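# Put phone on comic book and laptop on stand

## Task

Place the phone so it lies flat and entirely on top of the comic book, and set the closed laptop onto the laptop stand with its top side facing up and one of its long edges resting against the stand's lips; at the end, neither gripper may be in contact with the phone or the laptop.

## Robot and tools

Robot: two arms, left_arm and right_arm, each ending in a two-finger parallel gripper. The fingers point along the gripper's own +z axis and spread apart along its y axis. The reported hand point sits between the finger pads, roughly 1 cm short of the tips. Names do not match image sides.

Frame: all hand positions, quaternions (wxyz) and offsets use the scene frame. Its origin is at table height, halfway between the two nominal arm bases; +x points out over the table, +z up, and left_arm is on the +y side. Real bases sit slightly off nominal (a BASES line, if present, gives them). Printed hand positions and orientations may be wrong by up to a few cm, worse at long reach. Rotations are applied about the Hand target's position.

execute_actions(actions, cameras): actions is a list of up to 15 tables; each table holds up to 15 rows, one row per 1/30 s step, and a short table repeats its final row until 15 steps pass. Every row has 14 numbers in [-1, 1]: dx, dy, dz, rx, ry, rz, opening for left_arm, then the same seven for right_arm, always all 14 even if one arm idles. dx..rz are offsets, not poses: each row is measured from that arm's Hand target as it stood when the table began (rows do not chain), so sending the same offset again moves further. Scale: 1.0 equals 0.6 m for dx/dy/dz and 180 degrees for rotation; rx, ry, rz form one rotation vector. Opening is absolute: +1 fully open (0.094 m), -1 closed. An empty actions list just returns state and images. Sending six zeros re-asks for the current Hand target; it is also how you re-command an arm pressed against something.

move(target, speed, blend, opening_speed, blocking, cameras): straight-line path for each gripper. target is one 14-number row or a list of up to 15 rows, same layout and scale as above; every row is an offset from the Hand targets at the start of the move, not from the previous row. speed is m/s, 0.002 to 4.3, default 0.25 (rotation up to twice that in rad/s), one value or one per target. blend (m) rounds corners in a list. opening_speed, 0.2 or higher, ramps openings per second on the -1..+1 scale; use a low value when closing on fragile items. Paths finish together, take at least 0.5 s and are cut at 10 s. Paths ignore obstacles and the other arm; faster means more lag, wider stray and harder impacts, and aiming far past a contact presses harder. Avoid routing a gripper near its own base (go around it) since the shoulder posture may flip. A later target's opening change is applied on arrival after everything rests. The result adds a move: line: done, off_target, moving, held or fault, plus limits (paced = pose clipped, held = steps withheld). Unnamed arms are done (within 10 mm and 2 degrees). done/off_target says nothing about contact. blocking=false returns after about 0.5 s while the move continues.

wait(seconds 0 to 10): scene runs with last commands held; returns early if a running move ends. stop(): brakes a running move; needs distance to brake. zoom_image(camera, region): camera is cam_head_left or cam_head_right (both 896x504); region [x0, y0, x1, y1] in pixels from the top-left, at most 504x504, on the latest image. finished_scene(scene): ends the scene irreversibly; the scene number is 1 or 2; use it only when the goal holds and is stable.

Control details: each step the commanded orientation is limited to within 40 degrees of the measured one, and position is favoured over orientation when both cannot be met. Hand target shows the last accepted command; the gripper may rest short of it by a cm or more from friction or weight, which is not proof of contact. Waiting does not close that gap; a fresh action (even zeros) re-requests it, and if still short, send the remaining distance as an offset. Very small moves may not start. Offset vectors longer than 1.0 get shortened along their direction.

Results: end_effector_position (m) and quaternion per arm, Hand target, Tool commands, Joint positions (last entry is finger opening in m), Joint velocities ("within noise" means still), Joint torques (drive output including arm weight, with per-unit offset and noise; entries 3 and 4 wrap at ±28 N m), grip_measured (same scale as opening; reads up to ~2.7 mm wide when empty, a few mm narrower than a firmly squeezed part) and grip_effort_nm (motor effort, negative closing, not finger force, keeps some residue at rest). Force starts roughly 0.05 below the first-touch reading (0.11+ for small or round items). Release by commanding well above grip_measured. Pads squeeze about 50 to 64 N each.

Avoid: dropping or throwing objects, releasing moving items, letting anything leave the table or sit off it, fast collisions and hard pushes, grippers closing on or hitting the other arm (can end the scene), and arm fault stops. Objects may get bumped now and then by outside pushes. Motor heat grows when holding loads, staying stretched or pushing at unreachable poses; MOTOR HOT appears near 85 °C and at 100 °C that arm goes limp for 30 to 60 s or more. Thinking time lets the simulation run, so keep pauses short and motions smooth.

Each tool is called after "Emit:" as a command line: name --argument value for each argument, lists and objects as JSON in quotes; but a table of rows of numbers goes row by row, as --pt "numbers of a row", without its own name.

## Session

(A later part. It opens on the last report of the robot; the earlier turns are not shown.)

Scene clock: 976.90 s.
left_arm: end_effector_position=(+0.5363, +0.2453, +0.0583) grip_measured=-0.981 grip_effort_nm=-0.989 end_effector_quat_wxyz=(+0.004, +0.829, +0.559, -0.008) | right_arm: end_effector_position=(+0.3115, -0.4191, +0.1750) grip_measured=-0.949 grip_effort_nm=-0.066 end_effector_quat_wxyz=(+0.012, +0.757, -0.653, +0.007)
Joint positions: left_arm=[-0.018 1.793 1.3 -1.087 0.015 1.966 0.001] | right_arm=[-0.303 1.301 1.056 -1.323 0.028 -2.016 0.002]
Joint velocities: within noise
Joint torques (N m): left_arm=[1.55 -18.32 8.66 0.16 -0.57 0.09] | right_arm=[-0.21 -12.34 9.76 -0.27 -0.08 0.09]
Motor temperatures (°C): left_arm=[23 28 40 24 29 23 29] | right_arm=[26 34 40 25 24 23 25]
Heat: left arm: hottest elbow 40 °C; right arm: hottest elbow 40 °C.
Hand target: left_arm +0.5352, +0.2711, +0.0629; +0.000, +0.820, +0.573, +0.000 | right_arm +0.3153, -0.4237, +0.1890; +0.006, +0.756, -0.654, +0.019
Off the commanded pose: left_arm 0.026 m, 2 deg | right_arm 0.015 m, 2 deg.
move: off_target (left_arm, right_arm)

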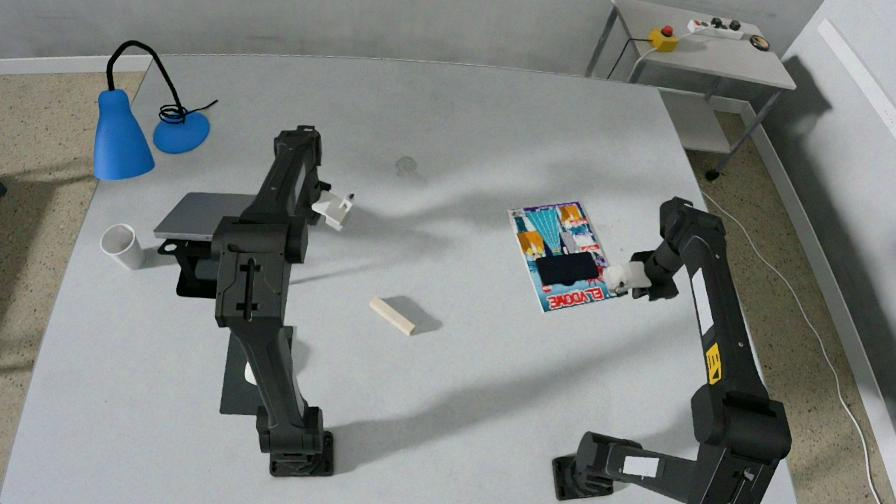

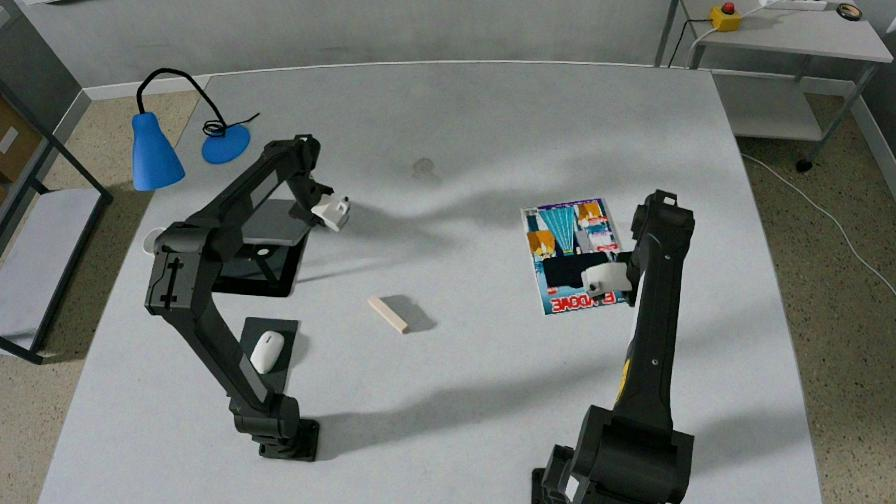

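Emit:
move --pt "0 -0.09 0 0 0 0.0 -1 0 0 0 0 0 0 -0.95" --pt "0.09 -0.09 -0.04 0 0 0.111 -1 0 0 0 0 0 0 -0.95" --speed 0.12 --cameras '["cam_head_left","cam_head_right"]'

Emit:
zoom_image --camera "cam_head_right" --region '[170, 170, 390, 310]'

Emit:
zoom_image --camera "cam_head_left" --region '[150, 170, 370, 310]'

Scene clock: 986.87 s.
left_arm: end_effector_position=(+0.5644, +0.2197, +0.0252) grip_measured=-0.981 grip_effort_nm=-0.984 end_effector_quat_wxyz=(-0.015, +0.709, +0.705, -0.016) | right_arm: end_effector_position=(+0.3115, -0.4191, +0.1750) grip_measured=-0.949 grip_effort_nm=-0.071 end_effector_quat_wxyz=(+0.012, +0.757, -0.653, +0.007)
Joint positions: left_arm=[-0.07 1.919 1.392 -1.087 0.004 1.537 0.001] | right_arm=[-0.303 1.301 1.056 -1.323 0.028 -2.016 0.002]
Joint velocities: within noise
Joint torques (N m): left_arm=[-2.08 -18.78 14.61 -0.08 -0.08 -0.02] | right_arm=[-0.26 -12.34 9.73 -0.27 -0.09 0.09]
Motor temperatures (°C): left_arm=[23 29 40 24 29 23 29] | right_arm=[26 34 40 25 24 23 25]
Heat: left arm: hottest elbow 40 °C; right arm: hottest elbow 40 °C.
Hand target: left_arm +0.5893, +0.2170, +0.0388; +0.000, +0.708, +0.706, +0.000 | right_arm +0.3153, -0.4237, +0.1890; +0.006, +0.756, -0.654, +0.019
Off the commanded pose: left_arm 0.029 m, 2 deg | right_arm 0.015 m, 2 deg.
move: off_target (left_arm, right_arm)

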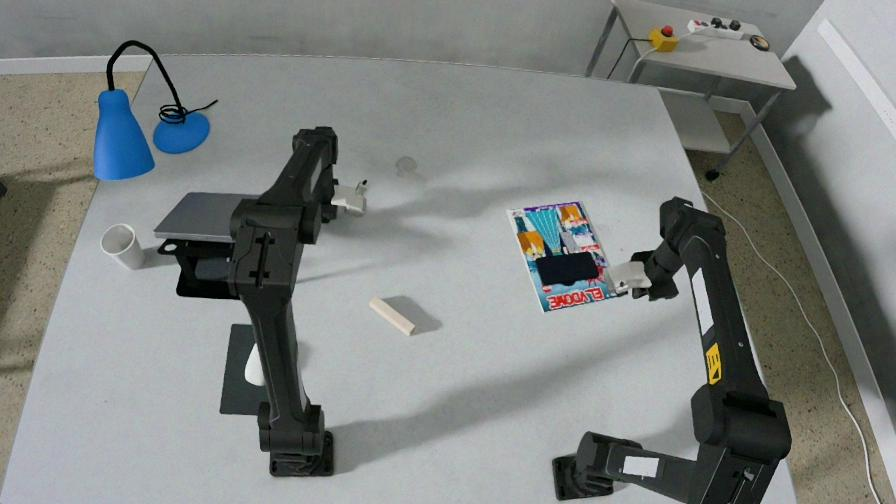

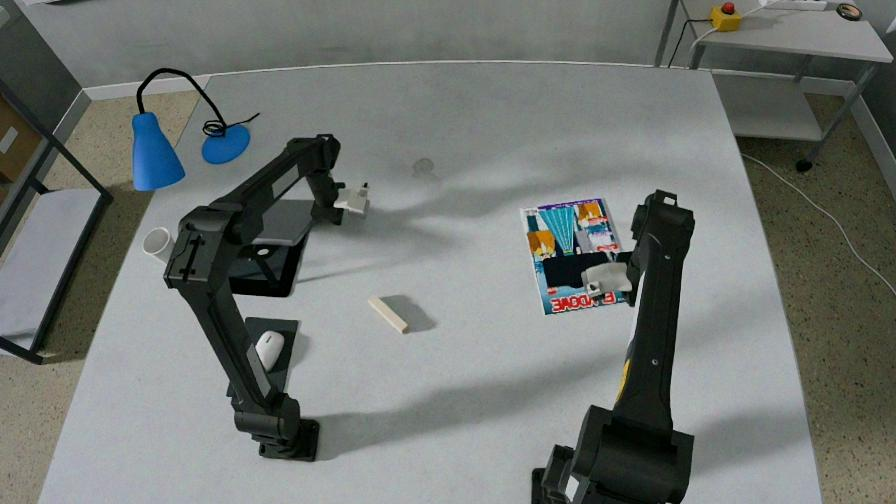

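Scaled by 2.291.

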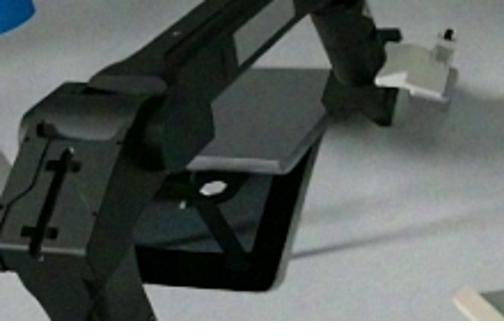

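Scaled by 2.291.

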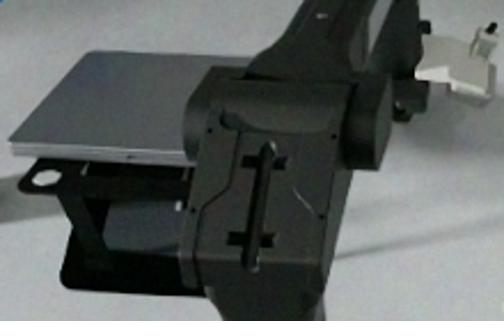

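Emit:
move --pt "0.05 0 0.0 0 0 0.0 -1 0 0 0 0 0 0 -0.95" --pt "0.05 0.09 0.0 0 0 0 -1 0 0 0 0 0 0 -0.95" --speed 0.07 --cameras '["cam_head_left","cam_head_right"]'

Emit:
zoom_image --camera "cam_head_right" --region '[170, 170, 390, 310]'

Emit:
zoom_image --camera "cam_head_left" --region '[150, 170, 370, 310]'

Scene clock: 992.43 s.
left_arm: end_effector_position=(+0.5957, +0.2429, +0.0252) grip_measured=-0.981 grip_effort_nm=-0.989 end_effector_quat_wxyz=(-0.010, +0.719, +0.695, -0.018) | right_arm: end_effector_position=(+0.3115, -0.4191, +0.1750) grip_measured=-0.949 grip_effort_nm=-0.066 end_effector_quat_wxyz=(+0.012, +0.757, -0.653, +0.007)
Joint positions: left_arm=[-0.024 1.988 1.502 -1.126 0.01 1.609 0.001] | right_arm=[-0.303 1.301 1.056 -1.323 0.028 -2.016 0.002]
Joint velocities: within noise
Joint torques (N m): left_arm=[1.79 -19.96 14.68 -0.12 -0.44 0.11] | right_arm=[-0.21 -12.34 9.76 -0.25 -0.09 0.09]
Motor temperatures (°C): left_arm=[23 29 41 24 29 23 29] | right_arm=[26 34 40 25 24 23 25]
Heat: left arm: hottest elbow 41 °C; right arm: hottest elbow 40 °C.
Hand target: left_arm +0.6191, +0.2712, +0.0387; +0.000, +0.708, +0.707, -0.001 | right_arm +0.3153, -0.4237, +0.1890; +0.006, +0.756, -0.654, +0.019
Off the commanded pose: left_arm 0.039 m, 3 deg | right_arm 0.015 m, 2 deg.
move: off_target (left_arm, right_arm)

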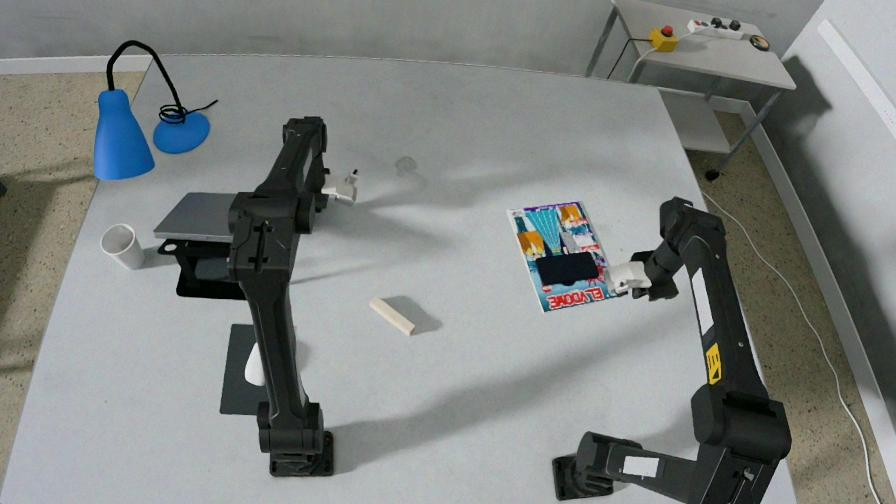

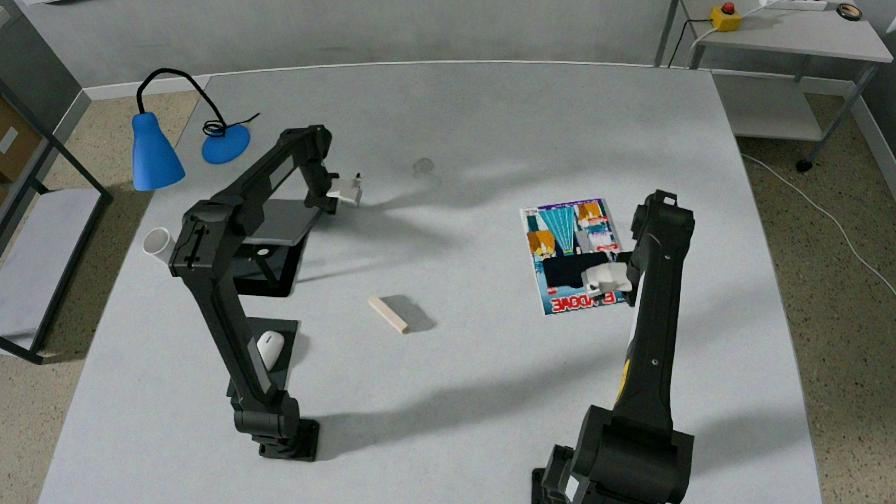

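Scaled by 2.291.

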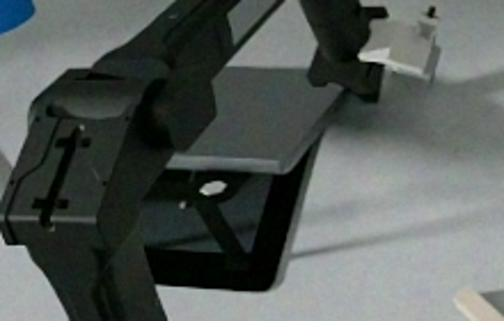

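Scaled by 2.291.

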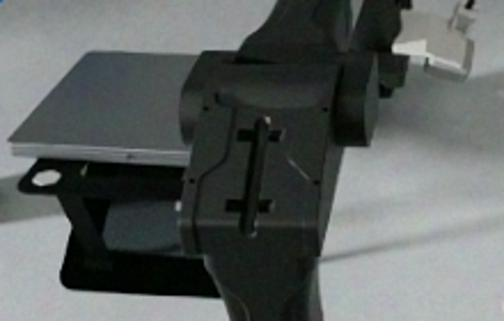

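Emit:
move --target '[0,0.03,0.0,0,0,0.0,-1,0,0,0,0,0,0,-0.95]' --speed 0.05 --cameras '["cam_head_left","cam_head_right"]'

Emit:
zoom_image --camera "cam_head_right" --region '[170, 170, 390, 310]'

Emit:
zoom_image --camera "cam_head_left" --region '[150, 170, 370, 310]'

Scene clock: 998.67 s.
left_arm: end_effector_position=(+0.5953, +0.2438, +0.0252) grip_measured=-0.981 grip_effort_nm=-0.989 end_effector_quat_wxyz=(-0.007, +0.727, +0.687, -0.022) | right_arm: end_effector_position=(+0.3115, -0.4191, +0.1750) grip_measured=-0.949 grip_effort_nm=-0.061 end_effector_quat_wxyz=(+0.012, +0.757, -0.653, +0.007)
Joint positions: left_arm=[-0.02 1.988 1.502 -1.127 0.02 1.637 0.001] | right_arm=[-0.303 1.301 1.056 -1.323 0.028 -2.016 0.002]
Joint velocities: within noise
Joint torques (N m): left_arm=[4.07 -19.84 14.75 -0.2 -0.81 0.16] | right_arm=[-0.15 -12.45 9.76 -0.28 -0.08 0.09]
Motor temperatures (°C): left_arm=[23 29 41 24 29 23 29] | right_arm=[26 34 40 25 24 23 25]
Heat: left arm: hottest elbow 41 °C; right arm: hottest elbow 40 °C.
Hand target: left_arm +0.6191, +0.2891, +0.0387; +0.000, +0.708, +0.707, -0.001 | right_arm +0.3153, -0.4237, +0.1890; +0.006, +0.756, -0.654, +0.019
Off the commanded pose: left_arm 0.053 m, 4 deg | right_arm 0.015 m, 2 deg.
move: off_target (left_arm, right_arm)

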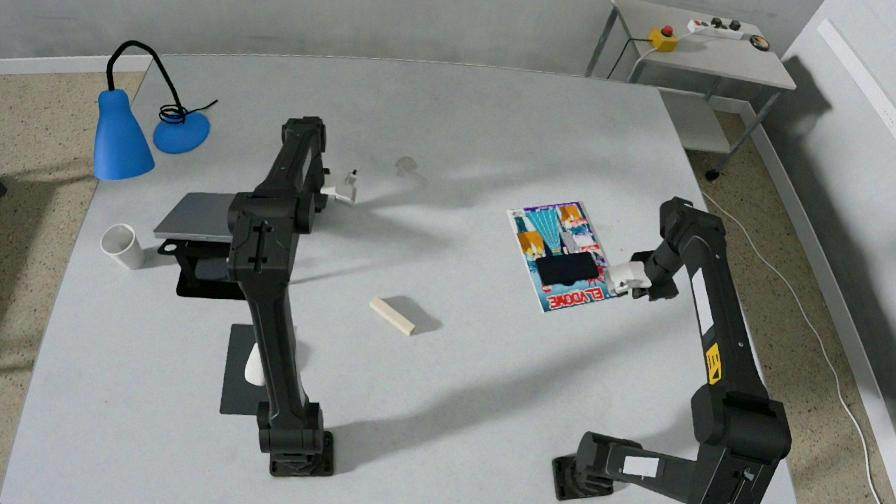

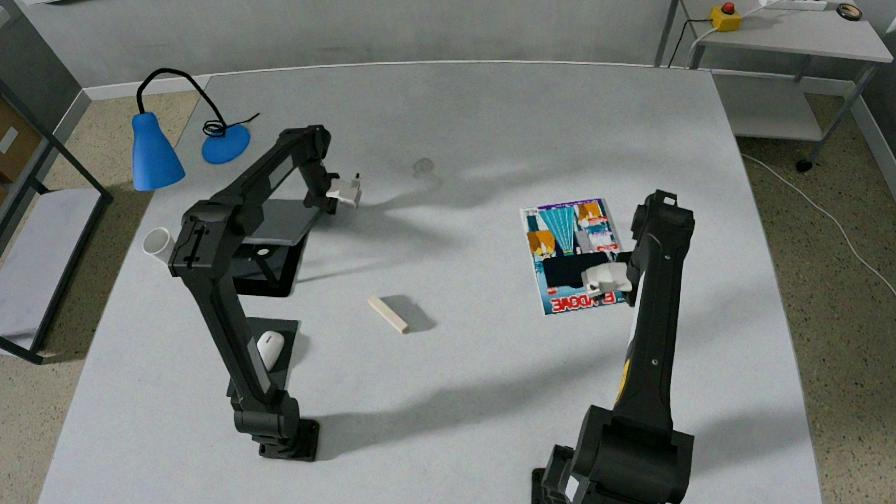

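Scaled by 2.291.

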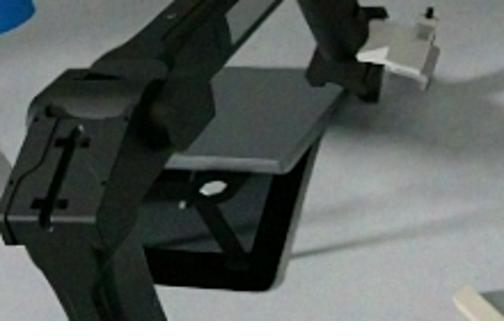

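Scaled by 2.291.

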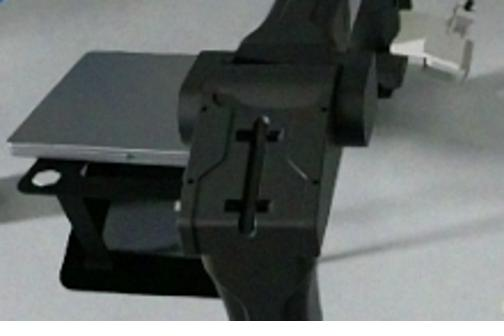

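Emit:
move --pt "0 -0.09 0.0 0 0 0.0 -1 0 0 0 0 0 0 -0.95" --pt "0 -0.09 0.05 0 0 0.0 -1 0 0 0 0 0 0 -0.95" --speed 0.1 --cameras '["cam_head_left","cam_head_right"]'

Emit:
zoom_image --camera "cam_head_right" --region '[240, 160, 390, 260]'

Emit:
zoom_image --camera "cam_head_left" --region '[150, 170, 370, 310]'

Scene clock: 1003.00 s.
left_arm: end_effector_position=(+0.5930, +0.2408, +0.0363) grip_measured=-0.981 grip_effort_nm=-0.984 end_effector_quat_wxyz=(-0.025, +0.706, +0.707, -0.027) | right_arm: end_effector_position=(+0.3115, -0.4191, +0.1750) grip_measured=-0.949 grip_effort_nm=-0.066 end_effector_quat_wxyz=(+0.012, +0.757, -0.653, +0.007)
Joint positions: left_arm=[-0.03 1.988 1.533 -1.19 0.004 1.569 0.001] | right_arm=[-0.303 1.301 1.056 -1.323 0.028 -2.016 0.002]
Joint velocities: within noise
Joint torques (N m): left_arm=[-2.84 -23.24 15.15 -0.31 -0.03 -0.04] | right_arm=[-0.26 -12.34 9.72 -0.25 -0.08 0.09]
Motor temperatures (°C): left_arm=[23 29 41 24 29 23 29] | right_arm=[26 34 40 25 24 23 25]
Heat: left arm: hottest elbow 41 °C; right arm: hottest elbow 40 °C.
Hand target: left_arm +0.6192, +0.2352, +0.0687; +0.000, +0.708, +0.707, -0.001 | right_arm +0.3153, -0.4237, +0.1890; +0.006, +0.756, -0.654, +0.019
Off the commanded pose: left_arm 0.042 m, 4 deg | right_arm 0.015 m, 2 deg.
move: off_target (left_arm, right_arm)

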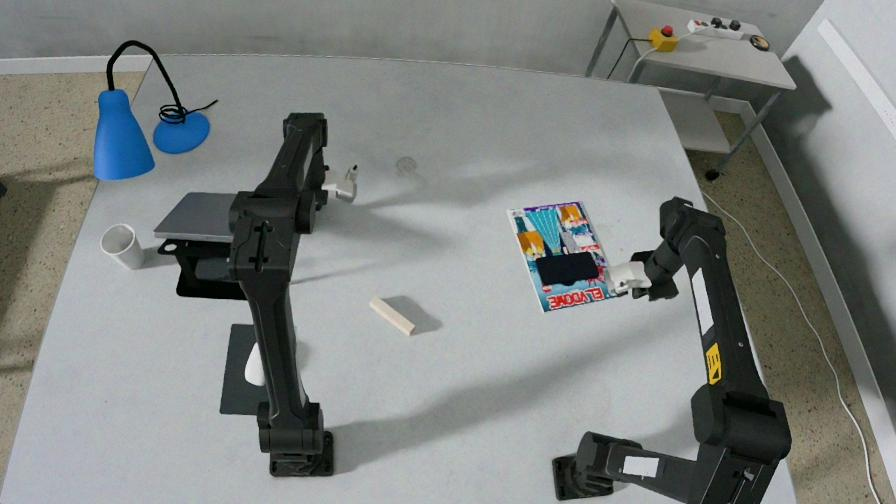

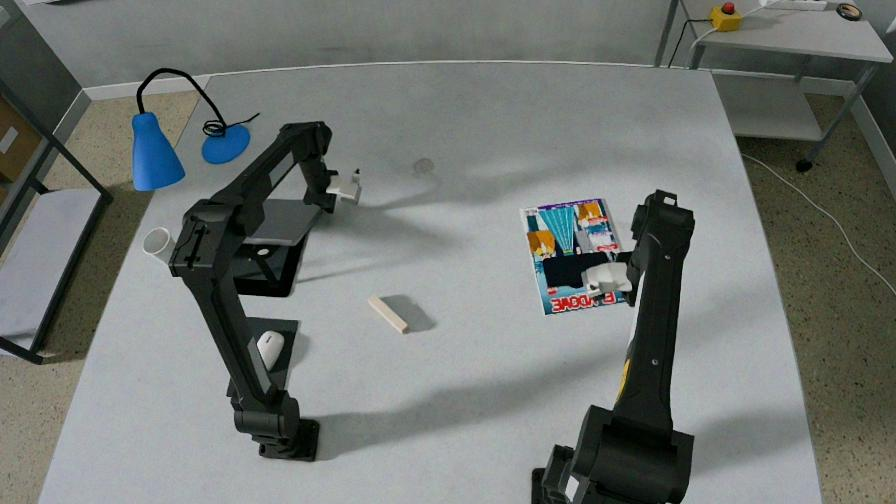

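Scaled by 3.360.

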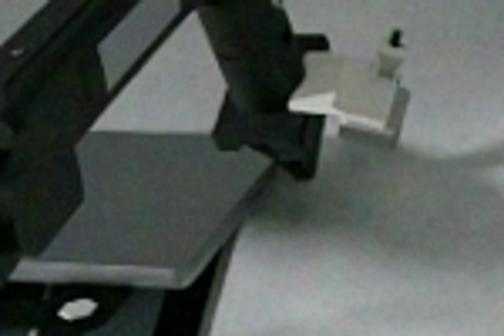

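Scaled by 2.291.

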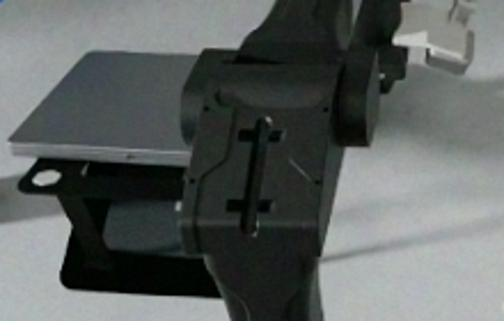

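Emit:
move --pt "0 -0.04 0.04 0 0 0.0 -1 0 0 0 0 0 0 -0.95" --pt "0 0.085 0.04 0 0 0.0 -1 0 0 0 0 0 0 -0.95" --speed 0.06 --cameras '["cam_head_left","cam_head_right"]'

Emit:
zoom_image --camera "cam_head_right" --region '[240, 160, 390, 260]'

Emit:
zoom_image --camera "cam_head_left" --region '[150, 170, 370, 310]'

Scene clock: 1009.03 s.
left_arm: end_effector_position=(+0.5946, +0.2778, +0.0587) grip_measured=-0.981 grip_effort_nm=-0.984 end_effector_quat_wxyz=(-0.025, +0.708, +0.705, -0.029) | right_arm: end_effector_position=(+0.3115, -0.4191, +0.1750) grip_measured=-0.949 grip_effort_nm=-0.066 end_effector_quat_wxyz=(+0.012, +0.757, -0.653, +0.007)
Joint positions: left_arm=[0.034 1.971 1.57 -1.246 0 1.638 0.001] | right_arm=[-0.303 1.301 1.056 -1.323 0.028 -2.016 0.002]
Joint velocities: within noise
Joint torques (N m): left_arm=[-0.38 -22.77 15.32 -0.16 0.04 0.08] | right_arm=[-0.21 -12.4 9.74 -0.27 -0.08 0.09]
Motor temperatures (°C): left_arm=[23 29 42 24 29 23 29] | right_arm=[26 34 40 25 24 23 25]
Heat: left arm: hottest elbow 42 °C; right arm: hottest elbow 40 °C.
Hand target: left_arm +0.6192, +0.2861, +0.0928; +0.000, +0.708, +0.706, +0.000 | right_arm +0.3153, -0.4237, +0.1890; +0.006, +0.756, -0.654, +0.019
Off the commanded pose: left_arm 0.043 m, 4 deg | right_arm 0.015 m, 2 deg.
move: off_target (left_arm, right_arm)

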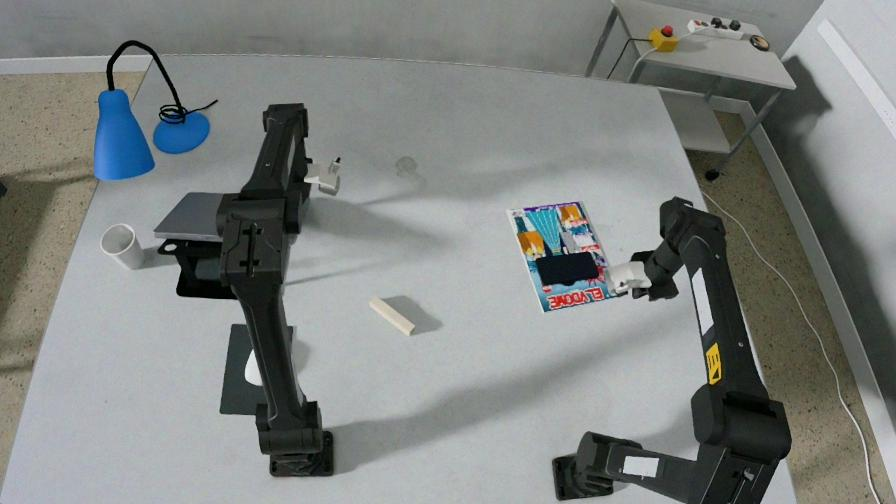

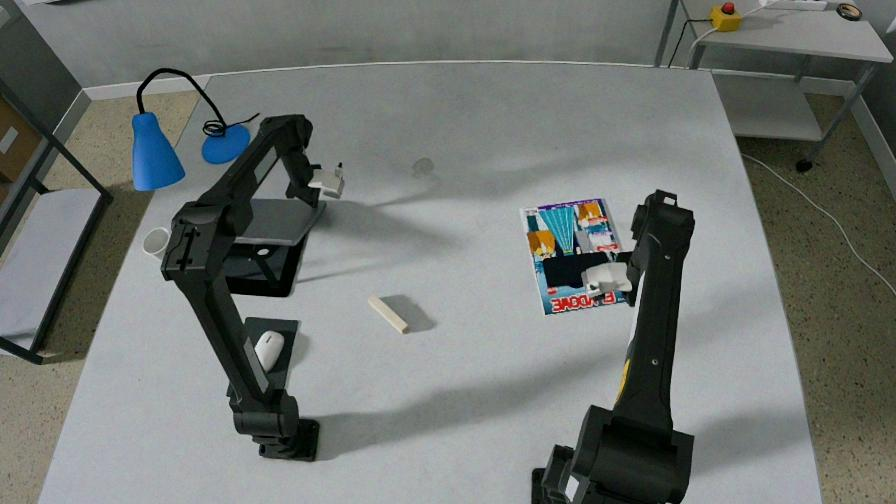

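Scaled by 3.360.

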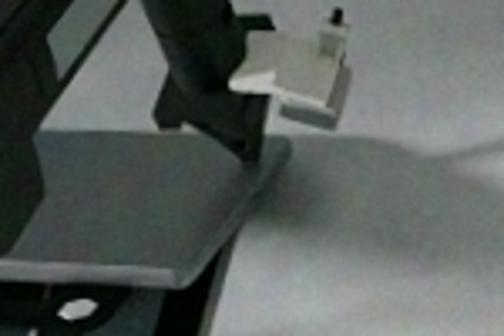

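Scaled by 2.291.

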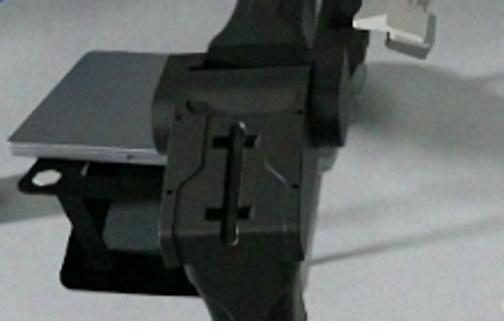

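Emit:
move --pt "-0.02 -0.12 0.0 0 0 0.0 -1 0 0 0 0 0 0 -0.95" --pt "-0.02 -0.12 -0.035 0 0 0.0 -1 0 0 0 0 0 0 -0.95" --pt "-0.02 -0.02 -0.035 0 0 0.0 -1 0 0 0 0 0 0 -0.95" --speed '[0.1,0.06,0.06]' --cameras '["cam_head_left","cam_head_right"]'

Emit:
zoom_image --camera "cam_head_right" --region '[240, 160, 390, 260]'

Emit:
zoom_image --camera "cam_head_left" --region '[150, 170, 370, 310]'

Scene clock: 1015.57 s.
left_arm: end_effector_position=(+0.6067, +0.2676, +0.0696) grip_measured=-0.981 grip_effort_nm=-0.984 end_effector_quat_wxyz=(-0.004, +0.708, +0.706, -0.005) | right_arm: end_effector_position=(+0.3115, -0.4191, +0.1750) grip_measured=-0.949 grip_effort_nm=-0.066 end_effector_quat_wxyz=(+0.012, +0.757, -0.653, +0.007)
Joint positions: left_arm=[0.016 1.95 1.57 -1.205 0.001 1.619 0.001] | right_arm=[-0.303 1.301 1.056 -1.323 0.028 -2.016 0.002]
Joint velocities: within noise
Joint torques (N m): left_arm=[-0.62 -21.42 9.11 0.47 0 0.08] | right_arm=[-0.26 -12.4 9.73 -0.24 -0.08 0.09]
Motor temperatures (°C): left_arm=[23 30 42 24 29 23 29] | right_arm=[26 34 40 25 24 23 25]
Heat: left arm: hottest elbow 42 °C; right arm: hottest elbow 40 °C.
Hand target: left_arm +0.6072, +0.2741, +0.0718; +0.000, +0.708, +0.706, +0.000 | right_arm +0.3153, -0.4237, +0.1890; +0.006, +0.756, -0.654, +0.019
Off the commanded pose: left_arm 0.007 m, 1 deg | right_arm 0.015 m, 2 deg.
move: off_target (right_arm)

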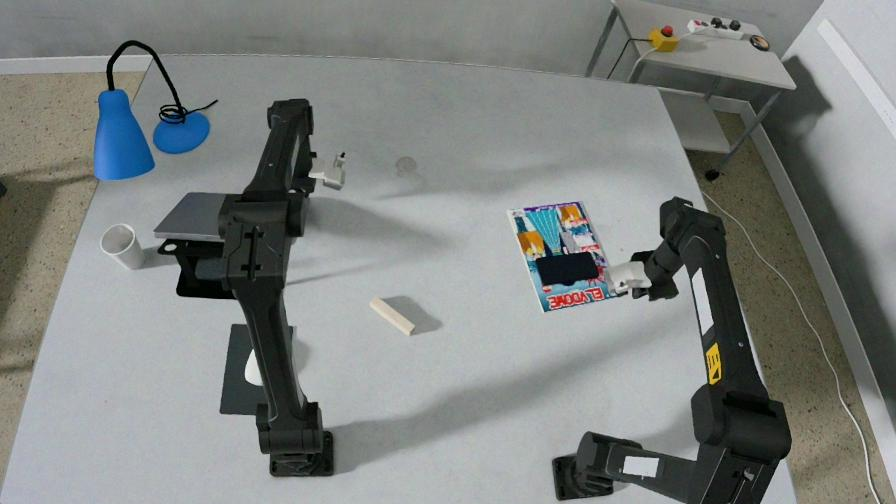

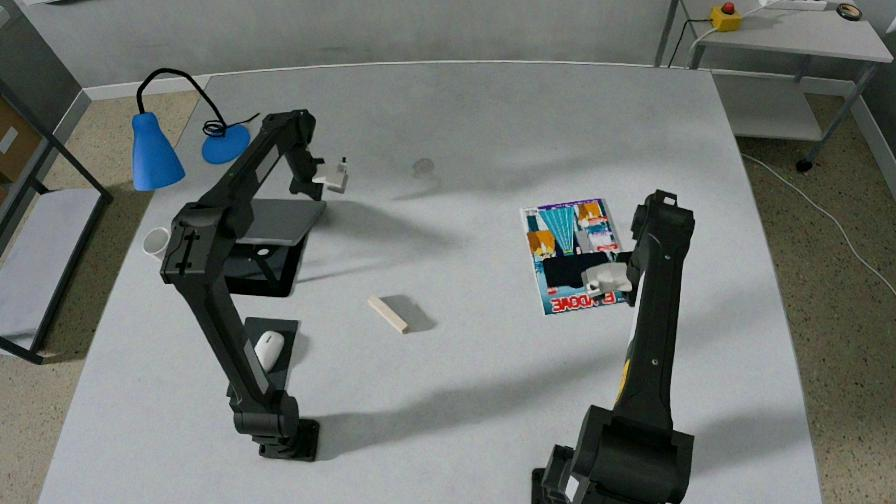

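Scaled by 3.360.

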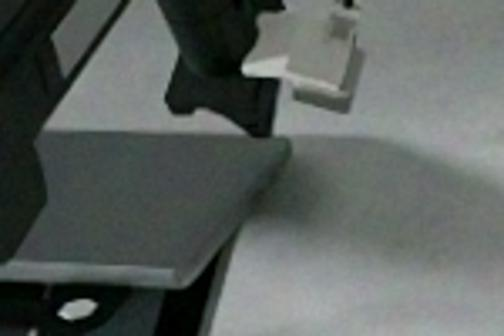

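Scaled by 2.291.

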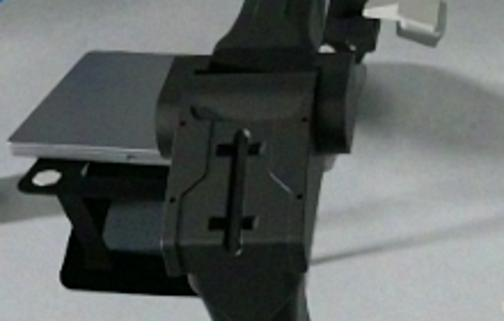

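Emit:
move --pt "-0.042 -0.11 0.0 0 0 0.0 -1 0 0 0 0 0 0 -0.95" --pt "-0.042 -0.11 -0.05 0 0 0.0 -1 0 0 0 0 0 0 -0.95" --speed '[0.1,0.06]' --cameras '["cam_head_left","cam_head_right"]'

Emit:
zoom_image --camera "cam_head_right" --region '[240, 160, 390, 260]'

Scene clock: 1021.23 s.
left_arm: end_effector_position=(+0.5835, +0.2115, +0.0462) grip_measured=-0.981 grip_effort_nm=-0.989 end_effector_quat_wxyz=(-0.001, +0.709, +0.706, +0.000) | right_arm: end_effector_position=(+0.3115, -0.4191, +0.1750) grip_measured=-0.949 grip_effort_nm=-0.071 end_effector_quat_wxyz=(+0.012, +0.757, -0.653, +0.007)
Joint positions: left_arm=[-0.084 1.914 1.446 -1.105 0 1.519 0.001] | right_arm=[-0.303 1.301 1.056 -1.323 0.028 -2.016 0.002]
Joint velocities: within noise
Joint torques (N m): left_arm=[-2.32 -20.37 8.34 0.7 0.03 -0.01] | right_arm=[-0.15 -12.34 9.73 -0.25 -0.08 0.09]
Motor temperatures (°C): left_arm=[23 30 42 24 28 23 29] | right_arm=[26 34 40 25 24 23 25]
Heat: left arm: hottest elbow 42 °C; right arm: hottest elbow 40 °C.
Hand target: left_arm +0.5820, +0.2082, +0.0418; +0.000, +0.708, +0.707, +0.000 | right_arm +0.3153, -0.4237, +0.1890; +0.006, +0.756, -0.654, +0.019
Off the commanded pose: left_arm 0.006 m, 0 deg | right_arm 0.015 m, 2 deg.
move: off_target (right_arm)

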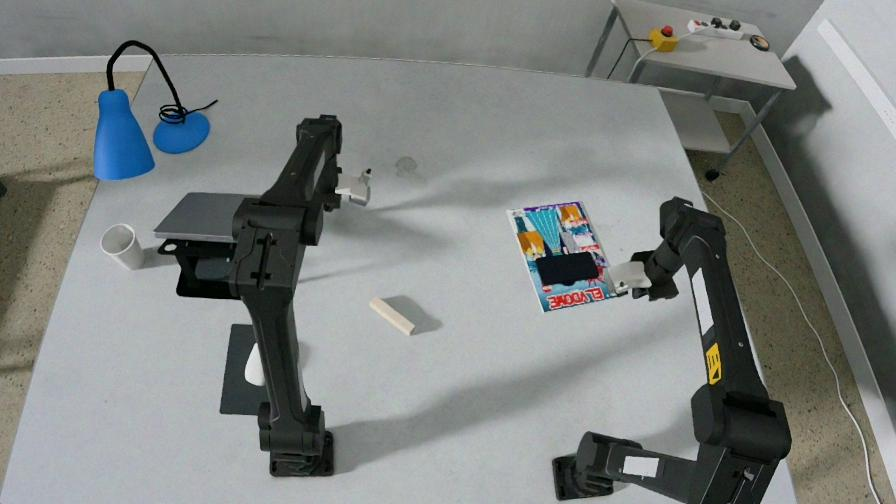

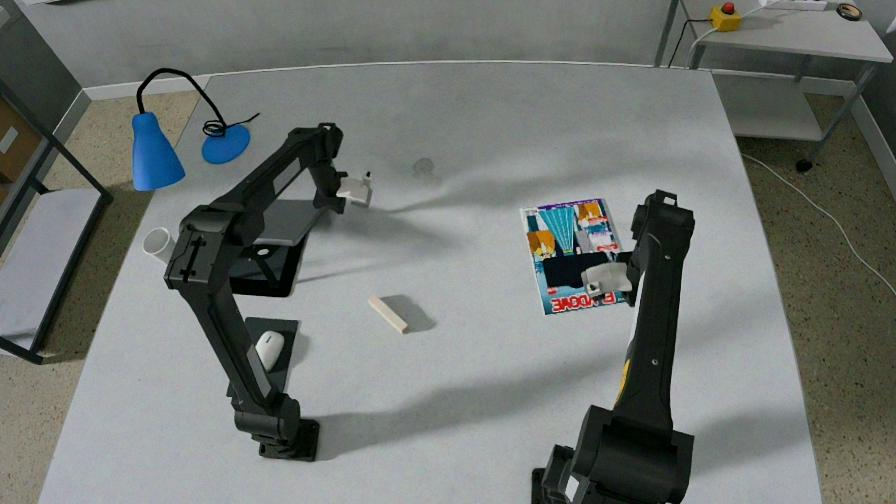

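Scaled by 3.360.

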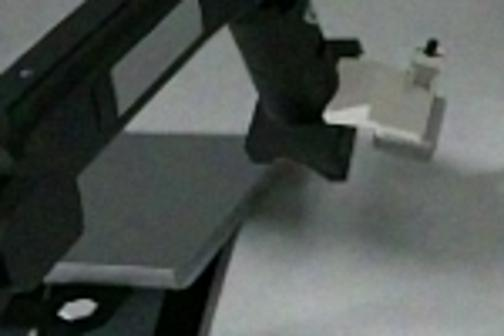

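Emit:
move --target '[0,0.09,-0.008,0,0,0.0,-1,0,0,0,0,0,0,-0.95]' --speed 0.06 --cameras '["cam_head_left","cam_head_right"]'

Emit:
zoom_image --camera "cam_head_right" --region '[240, 160, 390, 260]'

Emit:
zoom_image --camera "cam_head_left" --region '[150, 170, 370, 310]'

Scene clock: 1025.47 s.
left_arm: end_effector_position=(+0.5834, +0.2475, +0.0433) grip_measured=-0.981 grip_effort_nm=-0.984 end_effector_quat_wxyz=(+0.002, +0.713, +0.702, -0.002) | right_arm: end_effector_position=(+0.3115, -0.4191, +0.1750) grip_measured=-0.949 grip_effort_nm=-0.066 end_effector_quat_wxyz=(+0.012, +0.757, -0.653, +0.007)
Joint positions: left_arm=[-0.018 1.914 1.437 -1.094 0.005 1.597 0.001] | right_arm=[-0.303 1.301 1.056 -1.323 0.028 -2.016 0.002]
Joint velocities: within noise
Joint torques (N m): left_arm=[0.21 -18.49 8.2 0.55 -0.19 0.14] | right_arm=[-0.21 -12.4 9.73 -0.27 -0.08 0.08]
Motor temperatures (°C): left_arm=[23 30 42 24 28 23 29] | right_arm=[26 34 40 25 24 23 25]
Heat: left arm: hottest elbow 42 °C; right arm: hottest elbow 40 °C.
Hand target: left_arm +0.5820, +0.2621, +0.0371; +0.000, +0.708, +0.707, +0.000 | right_arm +0.3153, -0.4237, +0.1890; +0.006, +0.756, -0.654, +0.019
Off the commanded pose: left_arm 0.016 m, 1 deg | right_arm 0.015 m, 2 deg.
move: off_target (left_arm, right_arm)

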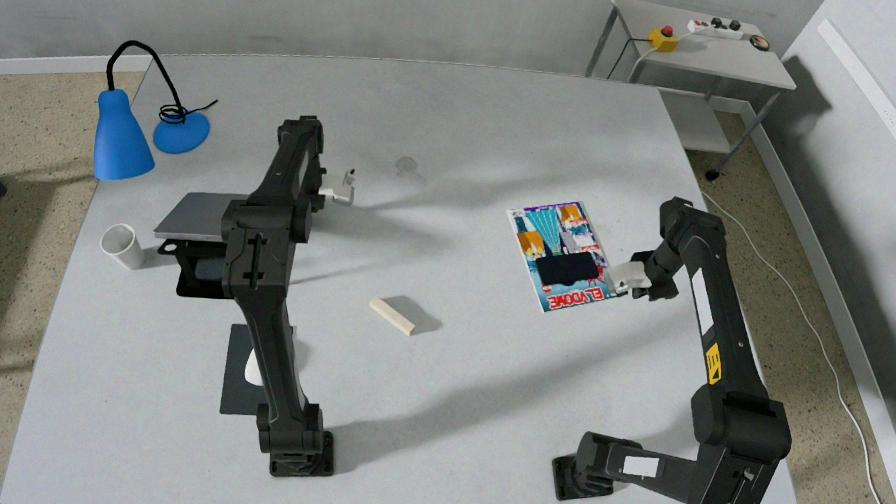

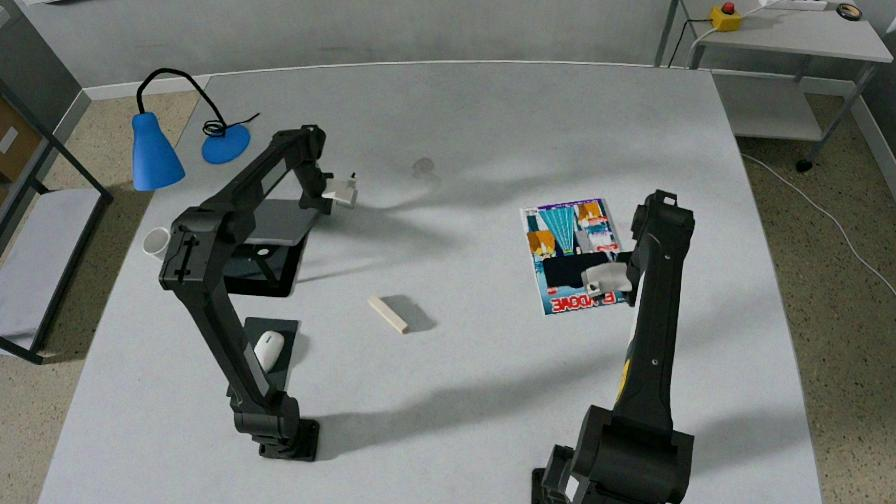

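Scaled by 3.360.

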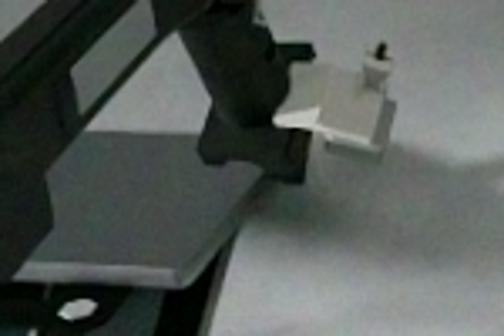

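Scaled by 2.291.

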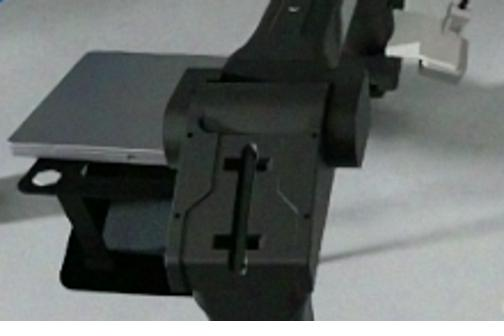

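Nearly in contact. Continue.

Emit:
move --target '[0,0.05,0,0,0,0.0,-1,0,0,0,0,0,0,-0.95]' --speed 0.05 --cameras '["cam_head_left","cam_head_right"]'

Emit:
zoom_image --camera "cam_head_right" --region '[240, 160, 390, 260]'

Emit:
zoom_image --camera "cam_head_left" --region '[150, 170, 370, 310]'

Scene clock: 1028.57 s.
left_arm: end_effector_position=(+0.5834, +0.2495, +0.0433) grip_measured=-0.981 grip_effort_nm=-0.989 end_effector_quat_wxyz=(+0.009, +0.727, +0.687, -0.007) | right_arm: end_effector_position=(+0.3115, -0.4191, +0.1750) grip_measured=-0.949 grip_effort_nm=-0.066 end_effector_quat_wxyz=(+0.012, +0.757, -0.653, +0.007)
Joint positions: left_arm=[-0.008 1.914 1.437 -1.094 0.023 1.647 0.001] | right_arm=[-0.303 1.301 1.056 -1.323 0.028 -2.016 0.002]
Joint velocities: within noise
Joint torques (N m): left_arm=[3.6 -19.31 8.58 0.69 -0.85 0.13] | right_arm=[-0.21 -12.4 9.74 -0.27 -0.09 0.09]
Motor temperatures (°C): left_arm=[23 30 41 24 28 23 29] | right_arm=[26 34 40 25 24 23 25]
Heat: left arm: hottest elbow 41 °C; right arm: hottest elbow 40 °C.
Hand target: left_arm +0.5820, +0.2922, +0.0371; +0.000, +0.708, +0.707, +0.000 | right_arm +0.3153, -0.4237, +0.1890; +0.006, +0.756, -0.654, +0.019
Off the commanded pose: left_arm 0.043 m, 3 deg | right_arm 0.015 m, 2 deg.
move: off_target (left_arm, right_arm)

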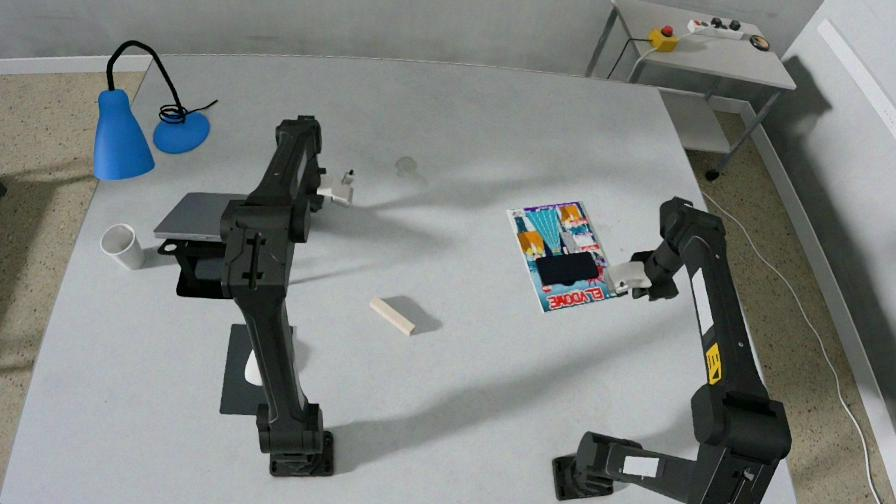

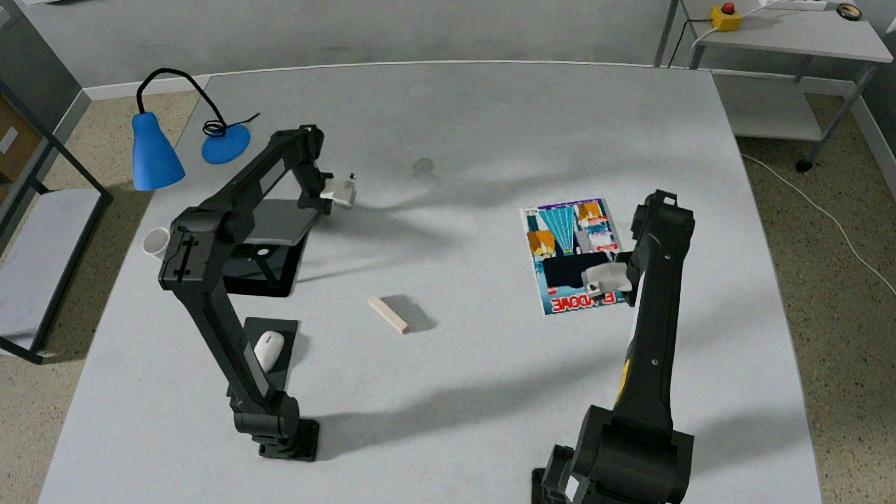

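Scaled by 3.360.

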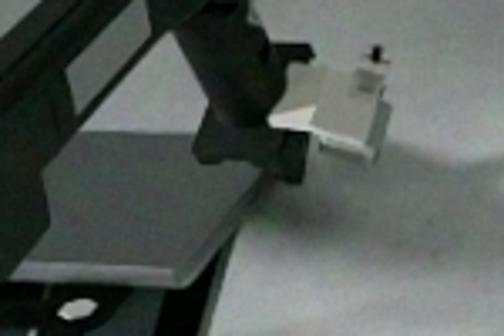

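Scaled by 2.291.

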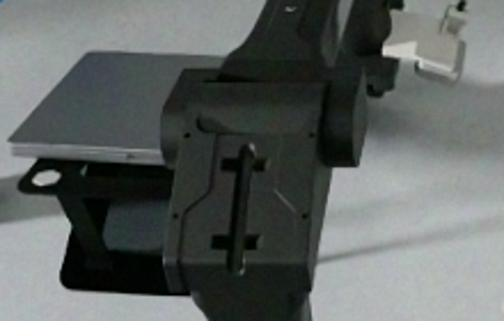

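Emit:
move --target '[0,0.05,0,0,0,0.0,-1,0,0,0,0,0,0,-0.95]' --speed 0.05 --cameras '["cam_head_left","cam_head_right"]'

Emit:
zoom_image --camera "cam_head_right" --region '[240, 160, 390, 260]'

Emit:
zoom_image --camera "cam_head_left" --region '[150, 170, 370, 310]'

Scene clock: 1032.83 s.
left_arm: end_effector_position=(+0.5840, +0.2796, +0.0433) grip_measured=-0.981 grip_effort_nm=-0.989 end_effector_quat_wxyz=(+0.014, +0.727, +0.686, -0.006) | right_arm: end_effector_position=(+0.3115, -0.4191, +0.1750) grip_measured=-0.949 grip_effort_nm=-0.066 end_effector_quat_wxyz=(+0.012, +0.757, -0.653, +0.007)
Joint positions: left_arm=[0.048 1.914 1.437 -1.086 0.03 1.705 0.001] | right_arm=[-0.303 1.301 1.056 -1.323 0.028 -2.016 0.002]
Joint velocities: within noise
Joint torques (N m): left_arm=[2.67 -18.61 9.76 0.16 -1.08 0.04] | right_arm=[-0.21 -12.4 9.74 -0.27 -0.08 0.08]
Motor temperatures (°C): left_arm=[23 30 41 24 29 23 29] | right_arm=[26 34 40 25 24 23 25]
Heat: left arm: hottest elbow 41 °C; right arm: hottest elbow 40 °C.
Hand target: left_arm +0.5820, +0.3221, +0.0371; +0.000, +0.708, +0.707, +0.000 | right_arm +0.3153, -0.4237, +0.1890; +0.006, +0.756, -0.654, +0.019
Off the commanded pose: left_arm 0.043 m, 4 deg | right_arm 0.015 m, 2 deg.
move: off_target (left_arm, right_arm)

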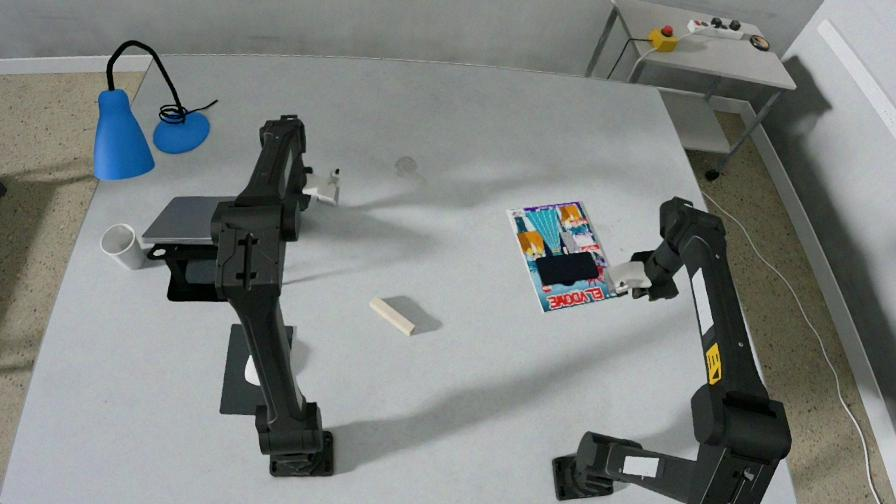

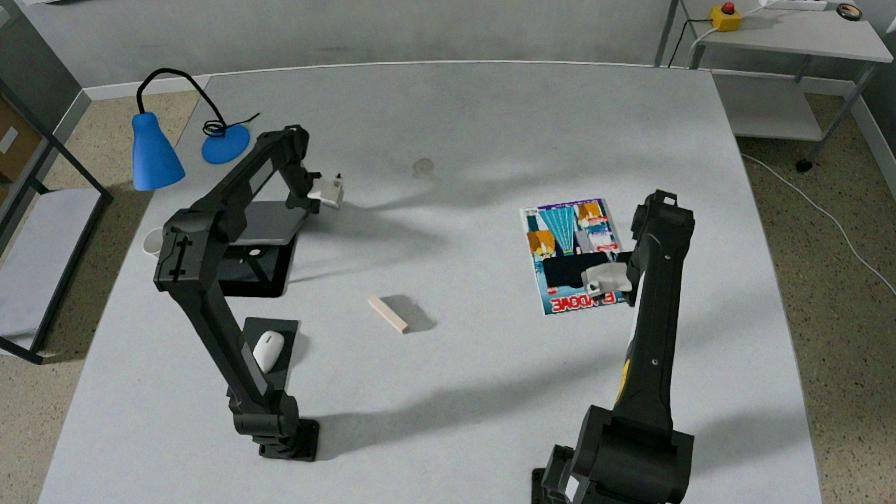

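Scaled by 3.360.

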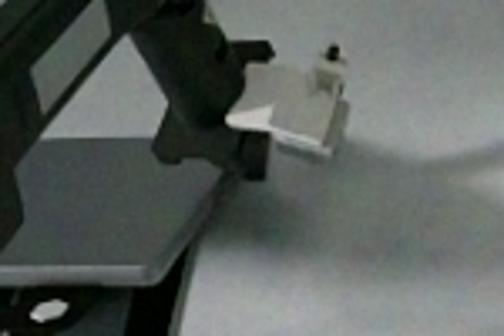

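Scaled by 2.291.

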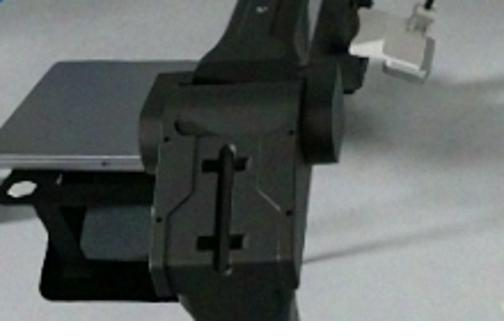

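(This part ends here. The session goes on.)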